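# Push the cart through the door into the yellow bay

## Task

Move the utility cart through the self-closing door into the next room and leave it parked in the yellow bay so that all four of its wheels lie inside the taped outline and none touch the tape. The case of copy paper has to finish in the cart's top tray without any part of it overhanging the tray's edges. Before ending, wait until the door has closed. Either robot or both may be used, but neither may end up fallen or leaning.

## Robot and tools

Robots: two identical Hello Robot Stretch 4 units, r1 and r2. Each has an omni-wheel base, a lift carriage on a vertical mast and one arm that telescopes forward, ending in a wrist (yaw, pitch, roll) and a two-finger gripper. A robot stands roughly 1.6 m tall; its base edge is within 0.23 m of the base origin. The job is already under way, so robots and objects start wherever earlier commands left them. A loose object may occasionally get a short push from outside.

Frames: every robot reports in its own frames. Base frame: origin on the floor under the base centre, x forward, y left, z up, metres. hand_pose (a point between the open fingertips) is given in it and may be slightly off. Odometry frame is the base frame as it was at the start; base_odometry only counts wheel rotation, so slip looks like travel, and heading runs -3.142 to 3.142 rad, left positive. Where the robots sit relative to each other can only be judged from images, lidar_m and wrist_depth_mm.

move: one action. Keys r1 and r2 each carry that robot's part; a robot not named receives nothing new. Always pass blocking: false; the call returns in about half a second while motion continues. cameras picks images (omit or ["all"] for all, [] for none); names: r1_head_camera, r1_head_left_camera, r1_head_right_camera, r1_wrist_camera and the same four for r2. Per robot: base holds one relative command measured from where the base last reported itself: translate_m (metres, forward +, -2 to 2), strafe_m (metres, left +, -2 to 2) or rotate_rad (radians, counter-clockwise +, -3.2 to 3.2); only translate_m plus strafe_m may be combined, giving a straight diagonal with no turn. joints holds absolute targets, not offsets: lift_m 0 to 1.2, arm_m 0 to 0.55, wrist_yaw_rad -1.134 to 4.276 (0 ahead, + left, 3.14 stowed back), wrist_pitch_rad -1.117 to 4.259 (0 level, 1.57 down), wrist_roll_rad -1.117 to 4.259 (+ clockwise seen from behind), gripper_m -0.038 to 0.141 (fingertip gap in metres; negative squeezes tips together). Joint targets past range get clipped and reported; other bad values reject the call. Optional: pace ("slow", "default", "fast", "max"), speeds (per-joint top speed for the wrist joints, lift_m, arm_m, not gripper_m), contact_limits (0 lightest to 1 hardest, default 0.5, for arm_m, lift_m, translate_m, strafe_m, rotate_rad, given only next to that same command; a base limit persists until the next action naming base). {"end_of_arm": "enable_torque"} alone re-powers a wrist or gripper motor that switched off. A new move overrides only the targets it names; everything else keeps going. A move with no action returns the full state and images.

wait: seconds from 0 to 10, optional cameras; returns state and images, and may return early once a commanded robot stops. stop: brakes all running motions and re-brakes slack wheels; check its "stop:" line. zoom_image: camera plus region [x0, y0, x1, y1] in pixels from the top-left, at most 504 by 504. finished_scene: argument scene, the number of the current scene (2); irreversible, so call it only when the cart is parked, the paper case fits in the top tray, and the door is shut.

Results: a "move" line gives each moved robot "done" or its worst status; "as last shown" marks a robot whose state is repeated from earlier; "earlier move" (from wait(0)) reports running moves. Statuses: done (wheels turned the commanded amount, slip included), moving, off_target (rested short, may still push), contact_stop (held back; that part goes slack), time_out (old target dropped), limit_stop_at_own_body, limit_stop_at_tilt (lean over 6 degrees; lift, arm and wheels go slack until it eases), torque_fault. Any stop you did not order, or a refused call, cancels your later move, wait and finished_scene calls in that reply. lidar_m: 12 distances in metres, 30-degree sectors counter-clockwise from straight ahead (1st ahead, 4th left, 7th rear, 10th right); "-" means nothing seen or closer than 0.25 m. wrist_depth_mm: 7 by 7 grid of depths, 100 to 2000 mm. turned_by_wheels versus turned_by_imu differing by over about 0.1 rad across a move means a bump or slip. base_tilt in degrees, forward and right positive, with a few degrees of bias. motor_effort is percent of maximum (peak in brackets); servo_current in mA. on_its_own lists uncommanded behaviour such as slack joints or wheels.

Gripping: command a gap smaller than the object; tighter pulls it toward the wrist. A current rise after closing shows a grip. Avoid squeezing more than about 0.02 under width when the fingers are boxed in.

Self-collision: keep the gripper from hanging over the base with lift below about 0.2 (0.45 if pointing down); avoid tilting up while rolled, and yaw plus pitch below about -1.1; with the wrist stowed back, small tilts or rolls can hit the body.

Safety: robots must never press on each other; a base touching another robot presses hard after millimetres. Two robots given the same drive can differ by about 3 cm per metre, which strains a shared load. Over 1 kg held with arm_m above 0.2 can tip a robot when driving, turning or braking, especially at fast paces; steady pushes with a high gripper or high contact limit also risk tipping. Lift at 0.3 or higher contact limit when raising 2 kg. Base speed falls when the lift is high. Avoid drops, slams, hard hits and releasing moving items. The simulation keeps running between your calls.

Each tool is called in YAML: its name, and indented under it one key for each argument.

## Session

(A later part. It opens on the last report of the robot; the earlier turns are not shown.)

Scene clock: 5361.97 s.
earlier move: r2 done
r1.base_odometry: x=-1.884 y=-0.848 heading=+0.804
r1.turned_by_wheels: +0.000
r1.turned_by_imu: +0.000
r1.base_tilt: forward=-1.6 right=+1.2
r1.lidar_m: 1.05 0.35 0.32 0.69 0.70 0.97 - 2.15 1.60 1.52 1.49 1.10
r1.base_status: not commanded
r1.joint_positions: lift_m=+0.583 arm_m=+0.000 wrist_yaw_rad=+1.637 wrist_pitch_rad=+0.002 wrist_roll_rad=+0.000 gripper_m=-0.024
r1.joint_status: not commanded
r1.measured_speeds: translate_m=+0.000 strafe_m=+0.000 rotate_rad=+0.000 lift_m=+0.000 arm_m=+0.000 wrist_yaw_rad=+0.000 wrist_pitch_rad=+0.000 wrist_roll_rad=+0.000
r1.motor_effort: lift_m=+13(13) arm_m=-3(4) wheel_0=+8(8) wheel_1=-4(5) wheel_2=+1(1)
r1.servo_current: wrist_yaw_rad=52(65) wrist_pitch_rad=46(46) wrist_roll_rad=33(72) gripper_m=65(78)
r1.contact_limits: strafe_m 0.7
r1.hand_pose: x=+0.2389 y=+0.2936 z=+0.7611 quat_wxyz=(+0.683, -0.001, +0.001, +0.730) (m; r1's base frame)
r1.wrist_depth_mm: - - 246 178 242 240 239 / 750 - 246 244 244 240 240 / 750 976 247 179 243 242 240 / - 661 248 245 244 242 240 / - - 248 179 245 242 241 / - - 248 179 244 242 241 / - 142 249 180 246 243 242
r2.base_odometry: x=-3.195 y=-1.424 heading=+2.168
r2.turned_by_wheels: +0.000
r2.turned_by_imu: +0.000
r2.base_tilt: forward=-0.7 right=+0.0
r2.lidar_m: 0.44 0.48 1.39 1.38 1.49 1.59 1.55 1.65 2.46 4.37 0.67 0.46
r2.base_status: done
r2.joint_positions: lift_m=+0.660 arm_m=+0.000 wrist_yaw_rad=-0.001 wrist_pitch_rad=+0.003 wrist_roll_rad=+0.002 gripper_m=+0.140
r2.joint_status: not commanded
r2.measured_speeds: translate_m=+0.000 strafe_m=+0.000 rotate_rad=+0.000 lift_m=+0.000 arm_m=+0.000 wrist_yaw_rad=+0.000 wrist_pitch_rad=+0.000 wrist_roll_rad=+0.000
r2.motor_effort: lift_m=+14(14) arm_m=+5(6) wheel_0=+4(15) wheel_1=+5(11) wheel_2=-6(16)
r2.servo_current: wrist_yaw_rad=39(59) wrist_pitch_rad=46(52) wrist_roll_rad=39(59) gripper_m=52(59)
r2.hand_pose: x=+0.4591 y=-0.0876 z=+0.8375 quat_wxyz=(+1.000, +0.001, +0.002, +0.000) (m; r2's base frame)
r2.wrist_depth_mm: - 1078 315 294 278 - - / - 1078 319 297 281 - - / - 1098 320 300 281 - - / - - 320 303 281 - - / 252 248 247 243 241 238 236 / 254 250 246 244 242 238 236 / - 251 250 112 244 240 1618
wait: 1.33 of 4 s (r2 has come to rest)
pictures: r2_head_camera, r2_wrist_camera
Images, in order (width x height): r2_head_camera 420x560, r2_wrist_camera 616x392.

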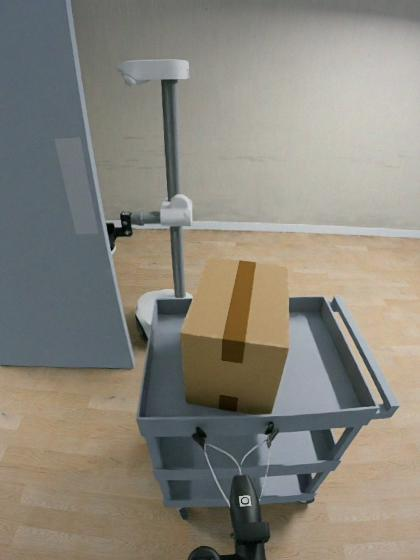

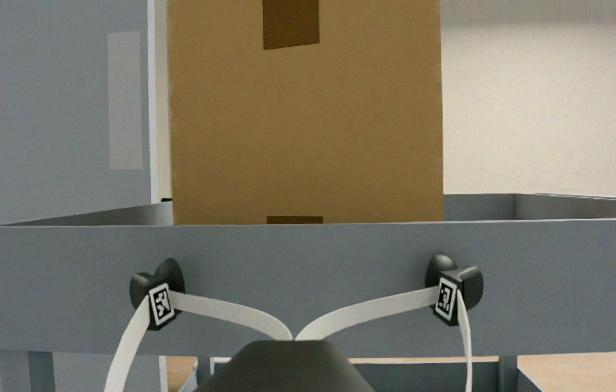

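move:
  blocking: false
  r2: {"base": {"translate_m": -0.13}}
  cameras: []

wait:
  seconds: 1.5
  cameras: ["r2_wrist_camera"]

move:
  blocking: false
  r2: {"base": {"strafe_m": -1.25}, "joints": {"lift_m": 0.682}}
  cameras: []

wait:
  seconds: 7
  cameras: []

Scene clock: 5401.03 s.
move: r2 moving
r1.base_odometry: x=-1.884 y=-0.848 heading=+0.804
r1.turned_by_wheels: +0.000
r1.turned_by_imu: +0.000
r1.base_tilt: forward=-1.6 right=+1.3
r1.lidar_m: 1.04 0.36 0.33 0.69 0.71 0.98 - 2.12 1.60 1.53 1.45 1.07
r1.base_status: not commanded
r1.joint_positions: lift_m=+0.583 arm_m=+0.000 wrist_yaw_rad=+1.637 wrist_pitch_rad=+0.002 wrist_roll_rad=+0.000 gripper_m=-0.024
r1.joint_status: not commanded
r1.measured_speeds: translate_m=+0.000 strafe_m=+0.000 rotate_rad=+0.000 lift_m=+0.000 arm_m=+0.000 wrist_yaw_rad=+0.000 wrist_pitch_rad=+0.000 wrist_roll_rad=+0.000
r1.motor_effort: lift_m=+13(13) arm_m=-4(4) wheel_0=+7(8) wheel_1=-4(4) wheel_2=+1(1)
r1.servo_current: wrist_yaw_rad=72(72) wrist_pitch_rad=46(46) wrist_roll_rad=39(52) gripper_m=72(72)
r1.contact_limits: strafe_m 0.7
r1.hand_pose: x=+0.2389 y=+0.2936 z=+0.7611 quat_wxyz=(+0.683, -0.001, +0.001, +0.730) (m; r1's base frame)
r1.wrist_depth_mm: - - 246 179 242 240 239 / 759 - 247 243 243 241 239 / 750 960 247 179 243 242 241 / - 661 248 245 244 242 240 / - - 248 179 244 242 241 / - - 248 179 244 243 242 / - 142 248 180 245 243 241
r2.base_odometry: x=-3.177 y=-1.449 heading=+2.167
r2.turned_by_wheels: +0.000
r2.turned_by_imu: +0.000
r2.base_tilt: forward=-0.7 right=+0.0
r2.lidar_m: 0.48 0.54 1.42 1.39 1.50 1.55 1.51 1.63 2.40 4.38 0.72 0.50
r2.base_status: translate_m moving
r2.joint_positions: lift_m=+0.660 arm_m=+0.000 wrist_yaw_rad=-0.001 wrist_pitch_rad=+0.003 wrist_roll_rad=+0.002 gripper_m=+0.140
r2.joint_status: not commanded
r2.measured_speeds: translate_m=-0.120 strafe_m=+0.001 rotate_rad=+0.000 lift_m=+0.000 arm_m=+0.000 wrist_yaw_rad=+0.000 wrist_pitch_rad=+0.000 wrist_roll_rad=+0.000
r2.motor_effort: lift_m=+14(14) arm_m=+5(6) wheel_0=-6(9) wheel_1=-7(7) wheel_2=+12(12)
r2.servo_current: wrist_yaw_rad=46(59) wrist_pitch_rad=39(46) wrist_roll_rad=33(52) gripper_m=52(52)
r2.hand_pose: x=+0.4591 y=-0.0876 z=+0.8375 quat_wxyz=(+1.000, +0.001, +0.002, +0.000) (m; r2's base frame)
r2.wrist_depth_mm: - 1118 343 320 304 - - / - 1078 347 324 303 - - / - 1118 349 324 306 - - / - - 351 329 307 - - / 281 277 273 268 265 263 259 / 281 278 273 270 266 263 260 / - - 1863 112 - 1921 1863
pictures: none
No camera images: "cameras" was empty.

Scene clock: 5402.27 s.
earlier move: r2 done
r1.base_odometry: x=-1.884 y=-0.848 heading=+0.804
r1.turned_by_wheels: +0.000
r1.turned_by_imu: +0.000
r1.base_tilt: forward=-1.5 right=+1.2
r1.lidar_m: 1.05 0.34 0.35 0.69 0.68 0.98 - 2.13 1.60 1.52 1.46 1.08
r1.base_status: not commanded
r1.joint_positions: lift_m=+0.583 arm_m=+0.000 wrist_yaw_rad=+1.637 wrist_pitch_rad=+0.002 wrist_roll_rad=+0.000 gripper_m=-0.024
r1.joint_status: not commanded
r1.measured_speeds: translate_m=+0.000 strafe_m=+0.000 rotate_rad=+0.000 lift_m=+0.000 arm_m=+0.000 wrist_yaw_rad=+0.000 wrist_pitch_rad=+0.000 wrist_roll_rad=+0.000
r1.motor_effort: lift_m=+13(13) arm_m=-4(4) wheel_0=+7(8) wheel_1=-4(4) wheel_2=+1(1)
r1.servo_current: wrist_yaw_rad=52(78) wrist_pitch_rad=39(52) wrist_roll_rad=33(59) gripper_m=59(78)
r1.contact_limits: strafe_m 0.7
r1.hand_pose: x=+0.2389 y=+0.2936 z=+0.7611 quat_wxyz=(+0.683, -0.001, +0.001, +0.730) (m; r1's base frame)
r1.wrist_depth_mm: - - 246 178 243 241 239 / 750 - 247 244 242 241 239 / 750 976 247 178 244 241 240 / - 661 248 245 243 242 241 / - - 248 179 244 242 241 / - - 248 180 245 243 242 / - 142 249 180 246 243 242
r2.base_odometry: x=-3.122 y=-1.531 heading=+2.167
r2.turned_by_wheels: +0.000
r2.turned_by_imu: +0.000
r2.base_tilt: forward=-0.7 right=+0.1
r2.lidar_m: 0.57 1.46 1.43 1.39 1.50 1.44 1.42 1.53 2.23 4.36 4.33 0.60
r2.base_status: done
r2.joint_positions: lift_m=+0.660 arm_m=+0.000 wrist_yaw_rad=-0.001 wrist_pitch_rad=+0.003 wrist_roll_rad=+0.002 gripper_m=+0.140
r2.joint_status: not commanded
r2.measured_speeds: translate_m=+0.000 strafe_m=+0.000 rotate_rad=+0.000 lift_m=+0.000 arm_m=+0.000 wrist_yaw_rad=+0.000 wrist_pitch_rad=+0.000 wrist_roll_rad=+0.000
r2.motor_effort: lift_m=+14(14) arm_m=+5(6) wheel_0=-3(9) wheel_1=-4(8) wheel_2=+4(13)
r2.servo_current: wrist_yaw_rad=46(72) wrist_pitch_rad=46(52) wrist_roll_rad=59(65) gripper_m=52(59)
r2.hand_pose: x=+0.4591 y=-0.0876 z=+0.8375 quat_wxyz=(+1.000, +0.001, +0.002, +0.000) (m; r2's base frame)
r2.wrist_depth_mm: - - - 433 - - - / - 1229 459 430 410 - - / - 1229 459 430 415 - - / - 382 459 433 413 - - / - 382 377 373 370 368 364 / - 216 217 375 373 366 - / - 394 - 112 - - 1921
wait: 1.23 of 1.5 s (r2 has come to rest)
pictures: r2_wrist_camera
Images, in order (width x height): r2_wrist_camera 616x392.

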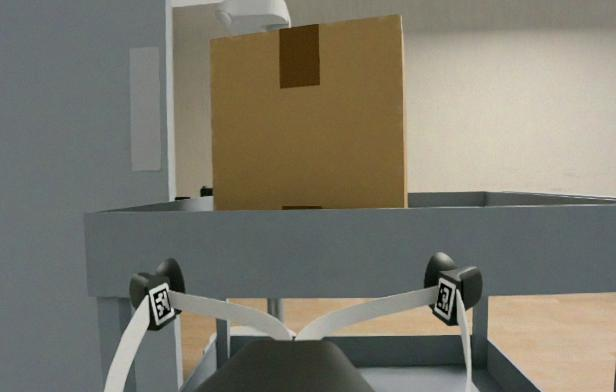

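Scene clock: 5402.77 s.
move: r2 moving
r1.base_odometry: x=-1.884 y=-0.848 heading=+0.804
r1.turned_by_wheels: +0.000
r1.turned_by_imu: +0.000
r1.base_tilt: forward=-1.6 right=+1.3
r1.lidar_m: 1.06 0.36 0.32 0.69 0.70 0.99 - 2.11 1.58 1.50 1.47 1.10
r1.base_status: not commanded
r1.joint_positions: lift_m=+0.583 arm_m=+0.000 wrist_yaw_rad=+1.637 wrist_pitch_rad=+0.002 wrist_roll_rad=+0.000 gripper_m=-0.024
r1.joint_status: not commanded
r1.measured_speeds: translate_m=+0.000 strafe_m=+0.000 rotate_rad=+0.000 lift_m=+0.000 arm_m=+0.000 wrist_yaw_rad=+0.000 wrist_pitch_rad=+0.000 wrist_roll_rad=+0.000
r1.motor_effort: lift_m=+13(13) arm_m=-3(4) wheel_0=+7(8) wheel_1=-4(4) wheel_2=+1(1)
r1.servo_current: wrist_yaw_rad=59(59) wrist_pitch_rad=46(46) wrist_roll_rad=52(59) gripper_m=65(72)
r1.contact_limits: strafe_m 0.7
r1.hand_pose: x=+0.2389 y=+0.2936 z=+0.7611 quat_wxyz=(+0.683, -0.001, +0.001, +0.730) (m; r1's base frame)
r1.wrist_depth_mm: - - 247 178 242 240 239 / 750 - 246 244 243 241 239 / 750 960 247 179 243 242 240 / - 661 248 245 244 242 240 / - - 248 179 245 243 241 / - - 248 180 244 243 241 / - 142 249 180 246 242 242
r2.base_odometry: x=-3.092 y=-1.511 heading=+2.167
r2.turned_by_wheels: +0.000
r2.turned_by_imu: +0.000
r2.base_tilt: forward=-0.7 right=+0.1
r2.lidar_m: 0.54 0.59 1.47 1.42 1.55 1.49 1.43 1.54 2.24 4.31 4.30 0.60
r2.base_status: strafe_m moving
r2.joint_positions: lift_m=+0.681 arm_m=+0.000 wrist_yaw_rad=-0.001 wrist_pitch_rad=+0.003 wrist_roll_rad=+0.002 gripper_m=+0.140
r2.joint_status: lift_m moving
r2.measured_speeds: translate_m=+0.001 strafe_m=-0.142 rotate_rad=-0.008 lift_m=+0.016 arm_m=+0.000 wrist_yaw_rad=+0.000 wrist_pitch_rad=+0.000 wrist_roll_rad=+0.000
r2.motor_effort: lift_m=+19(25) arm_m=+5(5) wheel_0=+10(12) wheel_1=-9(12) wheel_2=-1(3)
r2.servo_current: wrist_yaw_rad=46(59) wrist_pitch_rad=46(46) wrist_roll_rad=39(59) gripper_m=52(59)
r2.hand_pose: x=+0.4591 y=-0.0876 z=+0.8587 quat_wxyz=(+1.000, +0.001, +0.002, +0.000) (m; r2's base frame)
r2.wrist_depth_mm: - - - - - - - / - 1229 449 415 - - - / - 1229 455 424 - - - / - - 459 427 462 - - / - 382 377 373 366 362 362 / - 217 218 375 373 362 364 / - 415 - 112 - 1661 1863
pictures: none
No camera images: "cameras" was empty.

Scene clock: 5407.77 s.
earlier move: r2 done
r1.base_odometry: x=-1.884 y=-0.848 heading=+0.804
r1.turned_by_wheels: +0.000
r1.turned_by_imu: +0.000
r1.base_tilt: forward=-1.6 right=+1.2
r1.lidar_m: 1.04 0.36 0.31 0.67 0.72 0.95 - 2.11 1.57 1.51 1.46 1.10
r1.base_status: not commanded
r1.joint_positions: lift_m=+0.583 arm_m=+0.000 wrist_yaw_rad=+1.637 wrist_pitch_rad=+0.002 wrist_roll_rad=+0.000 gripper_m=-0.024
r1.joint_status: not commanded
r1.measured_speeds: translate_m=+0.000 strafe_m=+0.000 rotate_rad=+0.000 lift_m=+0.000 arm_m=+0.000 wrist_yaw_rad=+0.000 wrist_pitch_rad=+0.000 wrist_roll_rad=+0.000
r1.motor_effort: lift_m=+13(13) arm_m=-3(4) wheel_0=+7(8) wheel_1=-4(4) wheel_2=+1(1)
r1.servo_current: wrist_yaw_rad=46(78) wrist_pitch_rad=33(52) wrist_roll_rad=46(72) gripper_m=72(78)
r1.contact_limits: strafe_m 0.7
r1.hand_pose: x=+0.2389 y=+0.2936 z=+0.7611 quat_wxyz=(+0.683, -0.001, +0.001, +0.730) (m; r1's base frame)
r1.wrist_depth_mm: - - 246 178 242 240 238 / 750 - 247 243 242 241 239 / 750 960 248 178 244 241 240 / - 668 248 245 245 242 239 / - - 248 179 244 242 240 / - - 248 179 245 242 241 / - 142 249 180 246 242 241
r2.base_odometry: x=-2.088 y=-0.829 heading=+2.167
r2.turned_by_wheels: +0.000
r2.turned_by_imu: -0.002
r2.base_tilt: forward=-0.7 right=+0.0
r2.lidar_m: 3.15 1.04 0.90 2.62 2.02 1.56 1.50 1.65 2.37 3.10 3.32 3.25
r2.base_status: done
r2.joint_positions: lift_m=+0.682 arm_m=+0.000 wrist_yaw_rad=-0.001 wrist_pitch_rad=+0.003 wrist_roll_rad=+0.002 gripper_m=+0.140
r2.joint_status: all done
r2.measured_speeds: translate_m=+0.000 strafe_m=+0.000 rotate_rad=+0.000 lift_m=+0.000 arm_m=+0.000 wrist_yaw_rad=+0.000 wrist_pitch_rad=+0.000 wrist_roll_rad=+0.000
r2.motor_effort: lift_m=+21(25) arm_m=+5(6) wheel_0=+1(13) wheel_1=-1(13) wheel_2=+0(3)
r2.servo_current: wrist_yaw_rad=46(65) wrist_pitch_rad=39(52) wrist_roll_rad=46(65) gripper_m=46(59)
r2.hand_pose: x=+0.4591 y=-0.0876 z=+0.8590 quat_wxyz=(+1.000, +0.001, +0.002, +0.000) (m; r2's base frame)
r2.wrist_depth_mm: - - - - - - - / - - - - - - - / - - - - - - - / - - - - - - - / - - - - - - - / - - - - - - - / 1808 1808 - 112 1983 1808 1863
wait: 5.00 of 7 s (r2 has come to rest)
pictures: none
No camera images: "cameras" was empty.

move:
  blocking: false
  cameras: ["r2_head_camera", "r1_head_camera"]

Scene clock: 5440.87 s.
r1.base_odometry: x=-1.884 y=-0.848 heading=+0.804
r1.turned_by_wheels: +0.000
r1.turned_by_imu: +0.000
r1.base_tilt: forward=-1.6 right=+1.3
r1.lidar_m: 1.05 0.31 0.32 0.70 0.71 0.97 - 2.14 1.57 1.52 1.46 1.07
r1.base_status: not commanded
r1.joint_positions: lift_m=+0.583 arm_m=+0.000 wrist_yaw_rad=+1.637 wrist_pitch_rad=+0.002 wrist_roll_rad=+0.000 gripper_m=-0.024
r1.joint_status: not commanded
r1.measured_speeds: translate_m=+0.000 strafe_m=+0.000 rotate_rad=+0.000 lift_m=+0.000 arm_m=+0.000 wrist_yaw_rad=+0.000 wrist_pitch_rad=+0.000 wrist_roll_rad=+0.000
r1.motor_effort: lift_m=+13(13) arm_m=-4(4) wheel_0=+7(8) wheel_1=-4(4) wheel_2=+1(1)
r1.servo_current: wrist_yaw_rad=46(78) wrist_pitch_rad=46(52) wrist_roll_rad=52(72) gripper_m=72(78)
r1.contact_limits: strafe_m 0.7
r1.hand_pose: x=+0.2389 y=+0.2936 z=+0.7611 quat_wxyz=(+0.683, -0.001, +0.001, +0.730) (m; r1's base frame)
r1.wrist_depth_mm: - - 246 178 242 241 238 / 750 - 247 244 244 241 239 / 750 960 247 179 244 242 240 / - 668 247 245 245 242 240 / - - 248 179 244 243 241 / - - 248 180 243 243 241 / - 142 249 180 245 243 242
r2.base_odometry: x=-2.088 y=-0.829 heading=+2.167
r2.turned_by_wheels: +0.000
r2.turned_by_imu: +0.000
r2.base_tilt: forward=-0.7 right=+0.1
r2.lidar_m: 3.16 1.01 0.91 2.64 2.01 1.57 1.51 1.61 2.39 3.10 3.32 3.24
r2.base_status: done
r2.joint_positions: lift_m=+0.682 arm_m=+0.000 wrist_yaw_rad=-0.001 wrist_pitch_rad=+0.003 wrist_roll_rad=+0.002 gripper_m=+0.140
r2.joint_status: all done
r2.measured_speeds: translate_m=+0.000 strafe_m=+0.000 rotate_rad=+0.000 lift_m=+0.000 arm_m=+0.000 wrist_yaw_rad=+0.000 wrist_pitch_rad=+0.000 wrist_roll_rad=+0.000
r2.motor_effort: lift_m=+21(25) arm_m=+5(6) wheel_0=+1(13) wheel_1=-1(13) wheel_2=+0(3)
r2.servo_current: wrist_yaw_rad=39(65) wrist_pitch_rad=39(52) wrist_roll_rad=46(65) gripper_m=52(59)
r2.hand_pose: x=+0.4591 y=-0.0876 z=+0.8590 quat_wxyz=(+1.000, +0.001, +0.002, +0.000) (m; r2's base frame)
r2.wrist_depth_mm: - - - - - - - / - - - - - - - / - - - - - - - / - - - - - - - / - - - - - - - / - - - - - - - / 1863 1808 - 112 1983 1863 1863
pictures: r1_head_camera, r2_head_camera
Images, in order (width x height): r1_head_camera 420x560, r2_head_camera 420x560.

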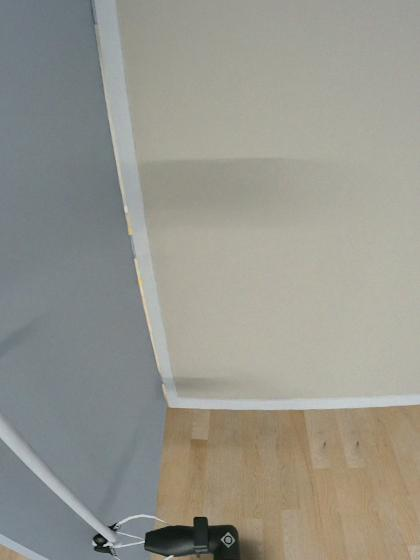

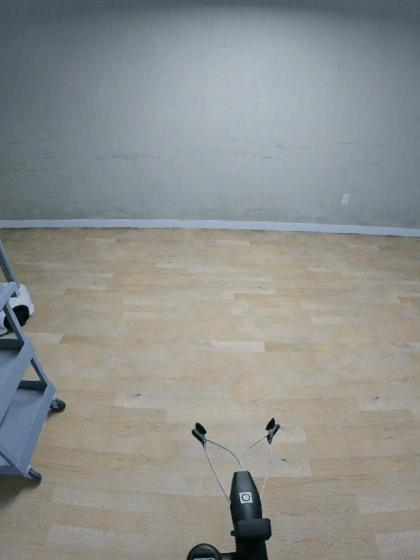

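move:
  blocking: false
  cameras: []
  r2: {"base": {"rotate_rad": 1.65}, "pace": "default"}

wait:
  seconds: 4
  cameras: ["r2_head_camera", "r2_head_right_camera"]

Scene clock: 5448.90 s.
move: r2 moving
r1.base_odometry: x=-1.884 y=-0.848 heading=+0.804
r1.turned_by_wheels: +0.000
r1.turned_by_imu: +0.000
r1.base_tilt: forward=-1.6 right=+1.2
r1.lidar_m: 1.04 0.37 0.32 0.67 0.71 0.99 - 2.13 1.58 1.51 1.48 1.06
r1.base_status: not commanded
r1.joint_positions: lift_m=+0.583 arm_m=+0.000 wrist_yaw_rad=+1.637 wrist_pitch_rad=+0.002 wrist_roll_rad=+0.000 gripper_m=-0.024
r1.joint_status: not commanded
r1.measured_speeds: translate_m=+0.000 strafe_m=+0.000 rotate_rad=+0.000 lift_m=+0.000 arm_m=+0.000 wrist_yaw_rad=+0.000 wrist_pitch_rad=+0.000 wrist_roll_rad=+0.000
r1.motor_effort: lift_m=+13(13) arm_m=-3(4) wheel_0=+7(8) wheel_1=-4(4) wheel_2=+1(1)
r1.servo_current: wrist_yaw_rad=33(72) wrist_pitch_rad=46(52) wrist_roll_rad=46(65) gripper_m=72(72)
r1.contact_limits: strafe_m 0.7
r1.hand_pose: x=+0.2389 y=+0.2936 z=+0.7611 quat_wxyz=(+0.683, -0.001, +0.001, +0.730) (m; r1's base frame)
r1.wrist_depth_mm: - - 246 178 243 241 238 / 750 - 247 243 243 241 240 / 750 976 247 178 243 241 240 / - 661 248 245 244 242 241 / - - 248 179 245 242 241 / - - 248 179 244 243 241 / - 142 249 180 246 243 241
r2.base_odometry: x=-2.087 y=-0.829 heading=+2.419
r2.turned_by_wheels: +0.252
r2.turned_by_imu: +0.246
r2.base_tilt: forward=-0.6 right=+0.1
r2.lidar_m: 3.17 0.93 1.15 2.61 1.71 1.53 1.53 1.86 3.12 3.13 3.57 3.16
r2.base_status: rotate_rad moving
r2.joint_positions: lift_m=+0.682 arm_m=+0.000 wrist_yaw_rad=-0.001 wrist_pitch_rad=+0.003 wrist_roll_rad=+0.002 gripper_m=+0.140
r2.joint_status: not commanded
r2.measured_speeds: translate_m=-0.001 strafe_m=+0.000 rotate_rad=+0.977 lift_m=+0.000 arm_m=+0.000 wrist_yaw_rad=+0.000 wrist_pitch_rad=+0.000 wrist_roll_rad=+0.000
r2.motor_effort: lift_m=+20(21) arm_m=+5(6) wheel_0=-5(10) wheel_1=-9(10) wheel_2=-11(11)
r2.servo_current: wrist_yaw_rad=39(59) wrist_pitch_rad=46(46) wrist_roll_rad=39(52) gripper_m=52(59)
r2.hand_pose: x=+0.4591 y=-0.0876 z=+0.8590 quat_wxyz=(+1.000, +0.001, +0.002, +0.000) (m; r2's base frame)
r2.wrist_depth_mm: - - - - - - - / - - - - - - - / - - - - - - - / - - - - - - - / - - - - - - - / - 216 - - - - - / 946 1921 1983 112 1983 1921 1863
pictures: none
No camera images: "cameras" was empty.

Scene clock: 5450.50 s.
earlier move: r2 done
r1.base_odometry: x=-1.884 y=-0.848 heading=+0.804
r1.turned_by_wheels: +0.000
r1.turned_by_imu: +0.000
r1.base_tilt: forward=-1.6 right=+1.3
r1.lidar_m: 1.04 0.32 0.31 0.66 0.72 0.98 - 2.13 1.57 1.52 1.49 1.09
r1.base_status: not commanded
r1.joint_positions: lift_m=+0.583 arm_m=+0.000 wrist_yaw_rad=+1.637 wrist_pitch_rad=+0.002 wrist_roll_rad=+0.000 gripper_m=-0.024
r1.joint_status: not commanded
r1.measured_speeds: translate_m=+0.000 strafe_m=+0.000 rotate_rad=+0.000 lift_m=+0.000 arm_m=+0.000 wrist_yaw_rad=+0.000 wrist_pitch_rad=+0.000 wrist_roll_rad=+0.000
r1.motor_effort: lift_m=+13(13) arm_m=-3(4) wheel_0=+7(8) wheel_1=-4(4) wheel_2=+1(1)
r1.servo_current: wrist_yaw_rad=72(72) wrist_pitch_rad=46(52) wrist_roll_rad=46(65) gripper_m=65(72)
r1.contact_limits: strafe_m 0.7
r1.hand_pose: x=+0.2389 y=+0.2936 z=+0.7611 quat_wxyz=(+0.683, -0.001, +0.001, +0.730) (m; r1's base frame)
r1.wrist_depth_mm: - - 246 178 242 241 238 / 750 - 247 244 242 241 240 / 750 976 247 179 243 241 240 / - 661 247 245 244 243 241 / - - 248 179 244 243 241 / - - 248 179 244 243 241 / - 142 248 180 245 243 242
r2.base_odometry: x=-2.088 y=-0.829 heading=-2.467
r2.turned_by_wheels: +1.397
r2.turned_by_imu: +1.360
r2.base_tilt: forward=-0.7 right=+0.1
r2.lidar_m: 2.64 1.95 1.53 1.50 1.69 2.59 3.12 3.43 3.21 3.17 0.94 0.92
r2.base_status: done
r2.joint_positions: lift_m=+0.682 arm_m=+0.000 wrist_yaw_rad=-0.001 wrist_pitch_rad=+0.003 wrist_roll_rad=+0.002 gripper_m=+0.140
r2.joint_status: not commanded
r2.measured_speeds: translate_m=+0.000 strafe_m=+0.000 rotate_rad=+0.000 lift_m=+0.000 arm_m=+0.000 wrist_yaw_rad=+0.000 wrist_pitch_rad=+0.000 wrist_roll_rad=+0.000
r2.motor_effort: lift_m=+20(21) arm_m=+5(6) wheel_0=-4(11) wheel_1=-3(10) wheel_2=-3(14)
r2.servo_current: wrist_yaw_rad=59(59) wrist_pitch_rad=33(52) wrist_roll_rad=46(59) gripper_m=52(59)
r2.hand_pose: x=+0.4592 y=-0.0876 z=+0.8590 quat_wxyz=(+1.000, +0.001, +0.002, +0.000) (m; r2's base frame)
r2.wrist_depth_mm: - - - - - - - / - - - - - - - / - - - - - - - / - - - - - - - / - - - - - - - / - - - - - 1098 - / 1863 1863 - 112 1983 1808 1661
wait: 1.60 of 4 s (r2 has come to rest)
pictures: r2_head_camera, r2_head_right_camera
Images, in order (width x height): r2_head_camera 420x560, r2_head_right_camera 420x672.

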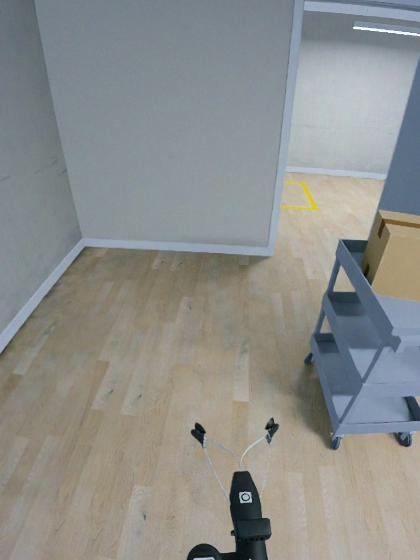

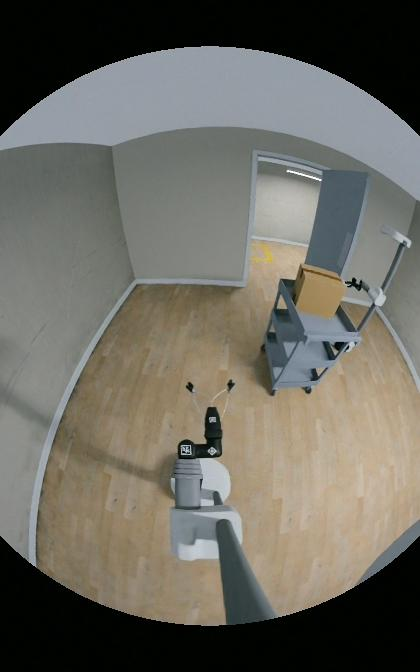

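move:
  blocking: false
  cameras: []
  r2: {"base": {"strafe_m": -0.76}, "pace": "default"}

wait:
  seconds: 5
  cameras: ["r2_head_camera", "r2_wrist_camera"]

Scene clock: 5463.07 s.
move: r2 moving
r1.base_odometry: x=-1.884 y=-0.848 heading=+0.804
r1.turned_by_wheels: +0.000
r1.turned_by_imu: +0.000
r1.base_tilt: forward=-1.6 right=+1.2
r1.lidar_m: 1.05 0.36 0.32 0.69 0.71 0.99 - 2.13 1.60 1.51 1.43 1.10
r1.base_status: not commanded
r1.joint_positions: lift_m=+0.583 arm_m=+0.000 wrist_yaw_rad=+1.637 wrist_pitch_rad=+0.002 wrist_roll_rad=+0.000 gripper_m=-0.024
r1.joint_status: not commanded
r1.measured_speeds: translate_m=+0.000 strafe_m=+0.000 rotate_rad=+0.000 lift_m=+0.000 arm_m=+0.000 wrist_yaw_rad=+0.000 wrist_pitch_rad=+0.000 wrist_roll_rad=+0.000
r1.motor_effort: lift_m=+13(13) arm_m=-3(4) wheel_0=+7(8) wheel_1=-4(4) wheel_2=+1(1)
r1.servo_current: wrist_yaw_rad=59(59) wrist_pitch_rad=52(52) wrist_roll_rad=39(59) gripper_m=72(72)
r1.contact_limits: strafe_m 0.7
r1.hand_pose: x=+0.2389 y=+0.2936 z=+0.7611 quat_wxyz=(+0.683, -0.001, +0.001, +0.730) (m; r1's base frame)
r1.wrist_depth_mm: - - 246 178 242 240 239 / 750 - 247 244 243 241 239 / 750 976 248 179 243 241 240 / - 661 247 245 244 242 241 / - - 248 179 244 242 242 / - - 248 180 243 243 241 / - 142 248 180 246 243 242
r2.base_odometry: x=-2.110 y=-0.801 heading=-2.467
r2.turned_by_wheels: +0.000
r2.turned_by_imu: +0.000
r2.base_tilt: forward=-0.7 right=+0.1
r2.lidar_m: 2.64 1.98 1.59 1.54 1.72 2.68 3.13 3.41 3.15 3.11 0.95 0.89
r2.base_status: strafe_m moving
r2.joint_positions: lift_m=+0.682 arm_m=+0.000 wrist_yaw_rad=-0.001 wrist_pitch_rad=+0.003 wrist_roll_rad=+0.002 gripper_m=+0.140
r2.joint_status: not commanded
r2.measured_speeds: translate_m=-0.001 strafe_m=-0.141 rotate_rad=+0.005 lift_m=+0.000 arm_m=+0.000 wrist_yaw_rad=+0.000 wrist_pitch_rad=+0.000 wrist_roll_rad=+0.000
r2.motor_effort: lift_m=+21(21) arm_m=+5(5) wheel_0=+11(11) wheel_1=-10(12) wheel_2=+0(2)
r2.servo_current: wrist_yaw_rad=52(52) wrist_pitch_rad=39(46) wrist_roll_rad=39(59) gripper_m=46(52)
r2.hand_pose: x=+0.4592 y=-0.0876 z=+0.8590 quat_wxyz=(+1.000, +0.001, +0.002, +0.000) (m; r2's base frame)
r2.wrist_depth_mm: - - - - - - - / - - - - - - - / - - - - - - - / - - - - - - - / - - - - - - - / - - - - - 1042 - / 1863 1863 - 112 1983 1863 -
pictures: none
No camera images: "cameras" was empty.

Scene clock: 5466.43 s.
earlier move: r2 done
r1.base_odometry: x=-1.884 y=-0.848 heading=+0.804
r1.turned_by_wheels: +0.000
r1.turned_by_imu: +0.000
r1.base_tilt: forward=-1.6 right=+1.3
r1.lidar_m: 1.03 0.35 0.32 0.68 0.70 0.94 - 2.15 1.58 1.51 1.45 1.10
r1.base_status: not commanded
r1.joint_positions: lift_m=+0.583 arm_m=+0.000 wrist_yaw_rad=+1.637 wrist_pitch_rad=+0.002 wrist_roll_rad=+0.000 gripper_m=-0.024
r1.joint_status: not commanded
r1.measured_speeds: translate_m=+0.000 strafe_m=+0.000 rotate_rad=+0.000 lift_m=+0.000 arm_m=+0.000 wrist_yaw_rad=+0.000 wrist_pitch_rad=+0.000 wrist_roll_rad=+0.000
r1.motor_effort: lift_m=+13(13) arm_m=-3(4) wheel_0=+8(8) wheel_1=-4(4) wheel_2=+0(1)
r1.servo_current: wrist_yaw_rad=59(65) wrist_pitch_rad=52(52) wrist_roll_rad=52(65) gripper_m=72(72)
r1.contact_limits: strafe_m 0.7
r1.hand_pose: x=+0.2389 y=+0.2936 z=+0.7611 quat_wxyz=(+0.683, -0.001, +0.001, +0.730) (m; r1's base frame)
r1.wrist_depth_mm: - - 246 178 242 240 239 / 750 - 247 244 243 241 239 / 750 960 247 179 244 242 240 / - 661 248 245 244 242 240 / - - 248 179 244 242 241 / - - 247 180 244 243 242 / - 142 249 180 245 243 242
r2.base_odometry: x=-2.562 y=-0.236 heading=-2.467
r2.turned_by_wheels: +0.000
r2.turned_by_imu: -0.001
r2.base_tilt: forward=-0.7 right=+0.0
r2.lidar_m: 0.65 2.76 2.30 2.26 2.46 3.27 3.22 3.05 2.44 2.41 1.61 0.67
r2.base_status: done
r2.joint_positions: lift_m=+0.682 arm_m=+0.000 wrist_yaw_rad=-0.001 wrist_pitch_rad=+0.003 wrist_roll_rad=+0.002 gripper_m=+0.140
r2.joint_status: not commanded
r2.measured_speeds: translate_m=+0.000 strafe_m=+0.000 rotate_rad=+0.000 lift_m=+0.000 arm_m=+0.000 wrist_yaw_rad=+0.000 wrist_pitch_rad=+0.000 wrist_roll_rad=+0.000
r2.motor_effort: lift_m=+20(21) arm_m=+5(5) wheel_0=+2(14) wheel_1=-2(13) wheel_2=+0(2)
r2.servo_current: wrist_yaw_rad=46(59) wrist_pitch_rad=46(46) wrist_roll_rad=46(59) gripper_m=52(59)
r2.hand_pose: x=+0.4592 y=-0.0876 z=+0.8590 quat_wxyz=(+1.000, +0.001, +0.002, +0.000) (m; r2's base frame)
r2.wrist_depth_mm: - - - - - - - / - - - - - - - / - - - 732 715 - - / - - - 732 691 477 - / - - 459 500 488 418 - / - - 549 - - 189 - / - 1921 1756 112 - 500 1921
wait: 3.37 of 5 s (r2 has come to rest)
pictures: r2_head_camera, r2_wrist_camera
Images, in order (width x height): r2_head_camera 420x560, r2_wrist_camera 616x392.

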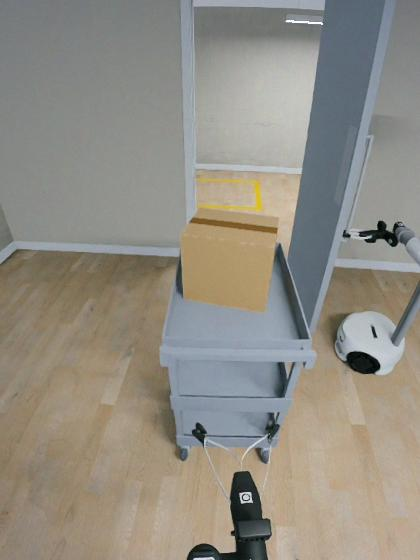

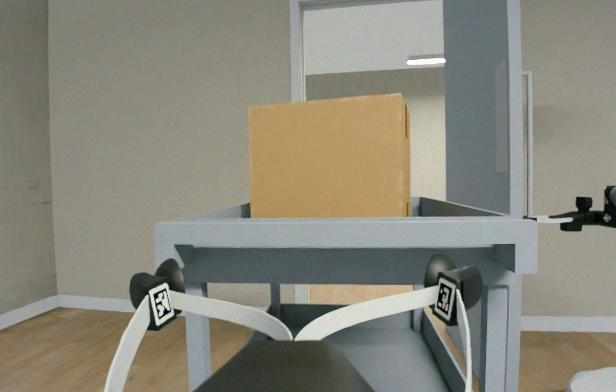

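zoom_image:
  camera: "r2_head_camera"
  region: [130, 200, 350, 480]

Scaled by 1.800 from the camera's 420x560 image, which has a finer 1200x1600 frame.

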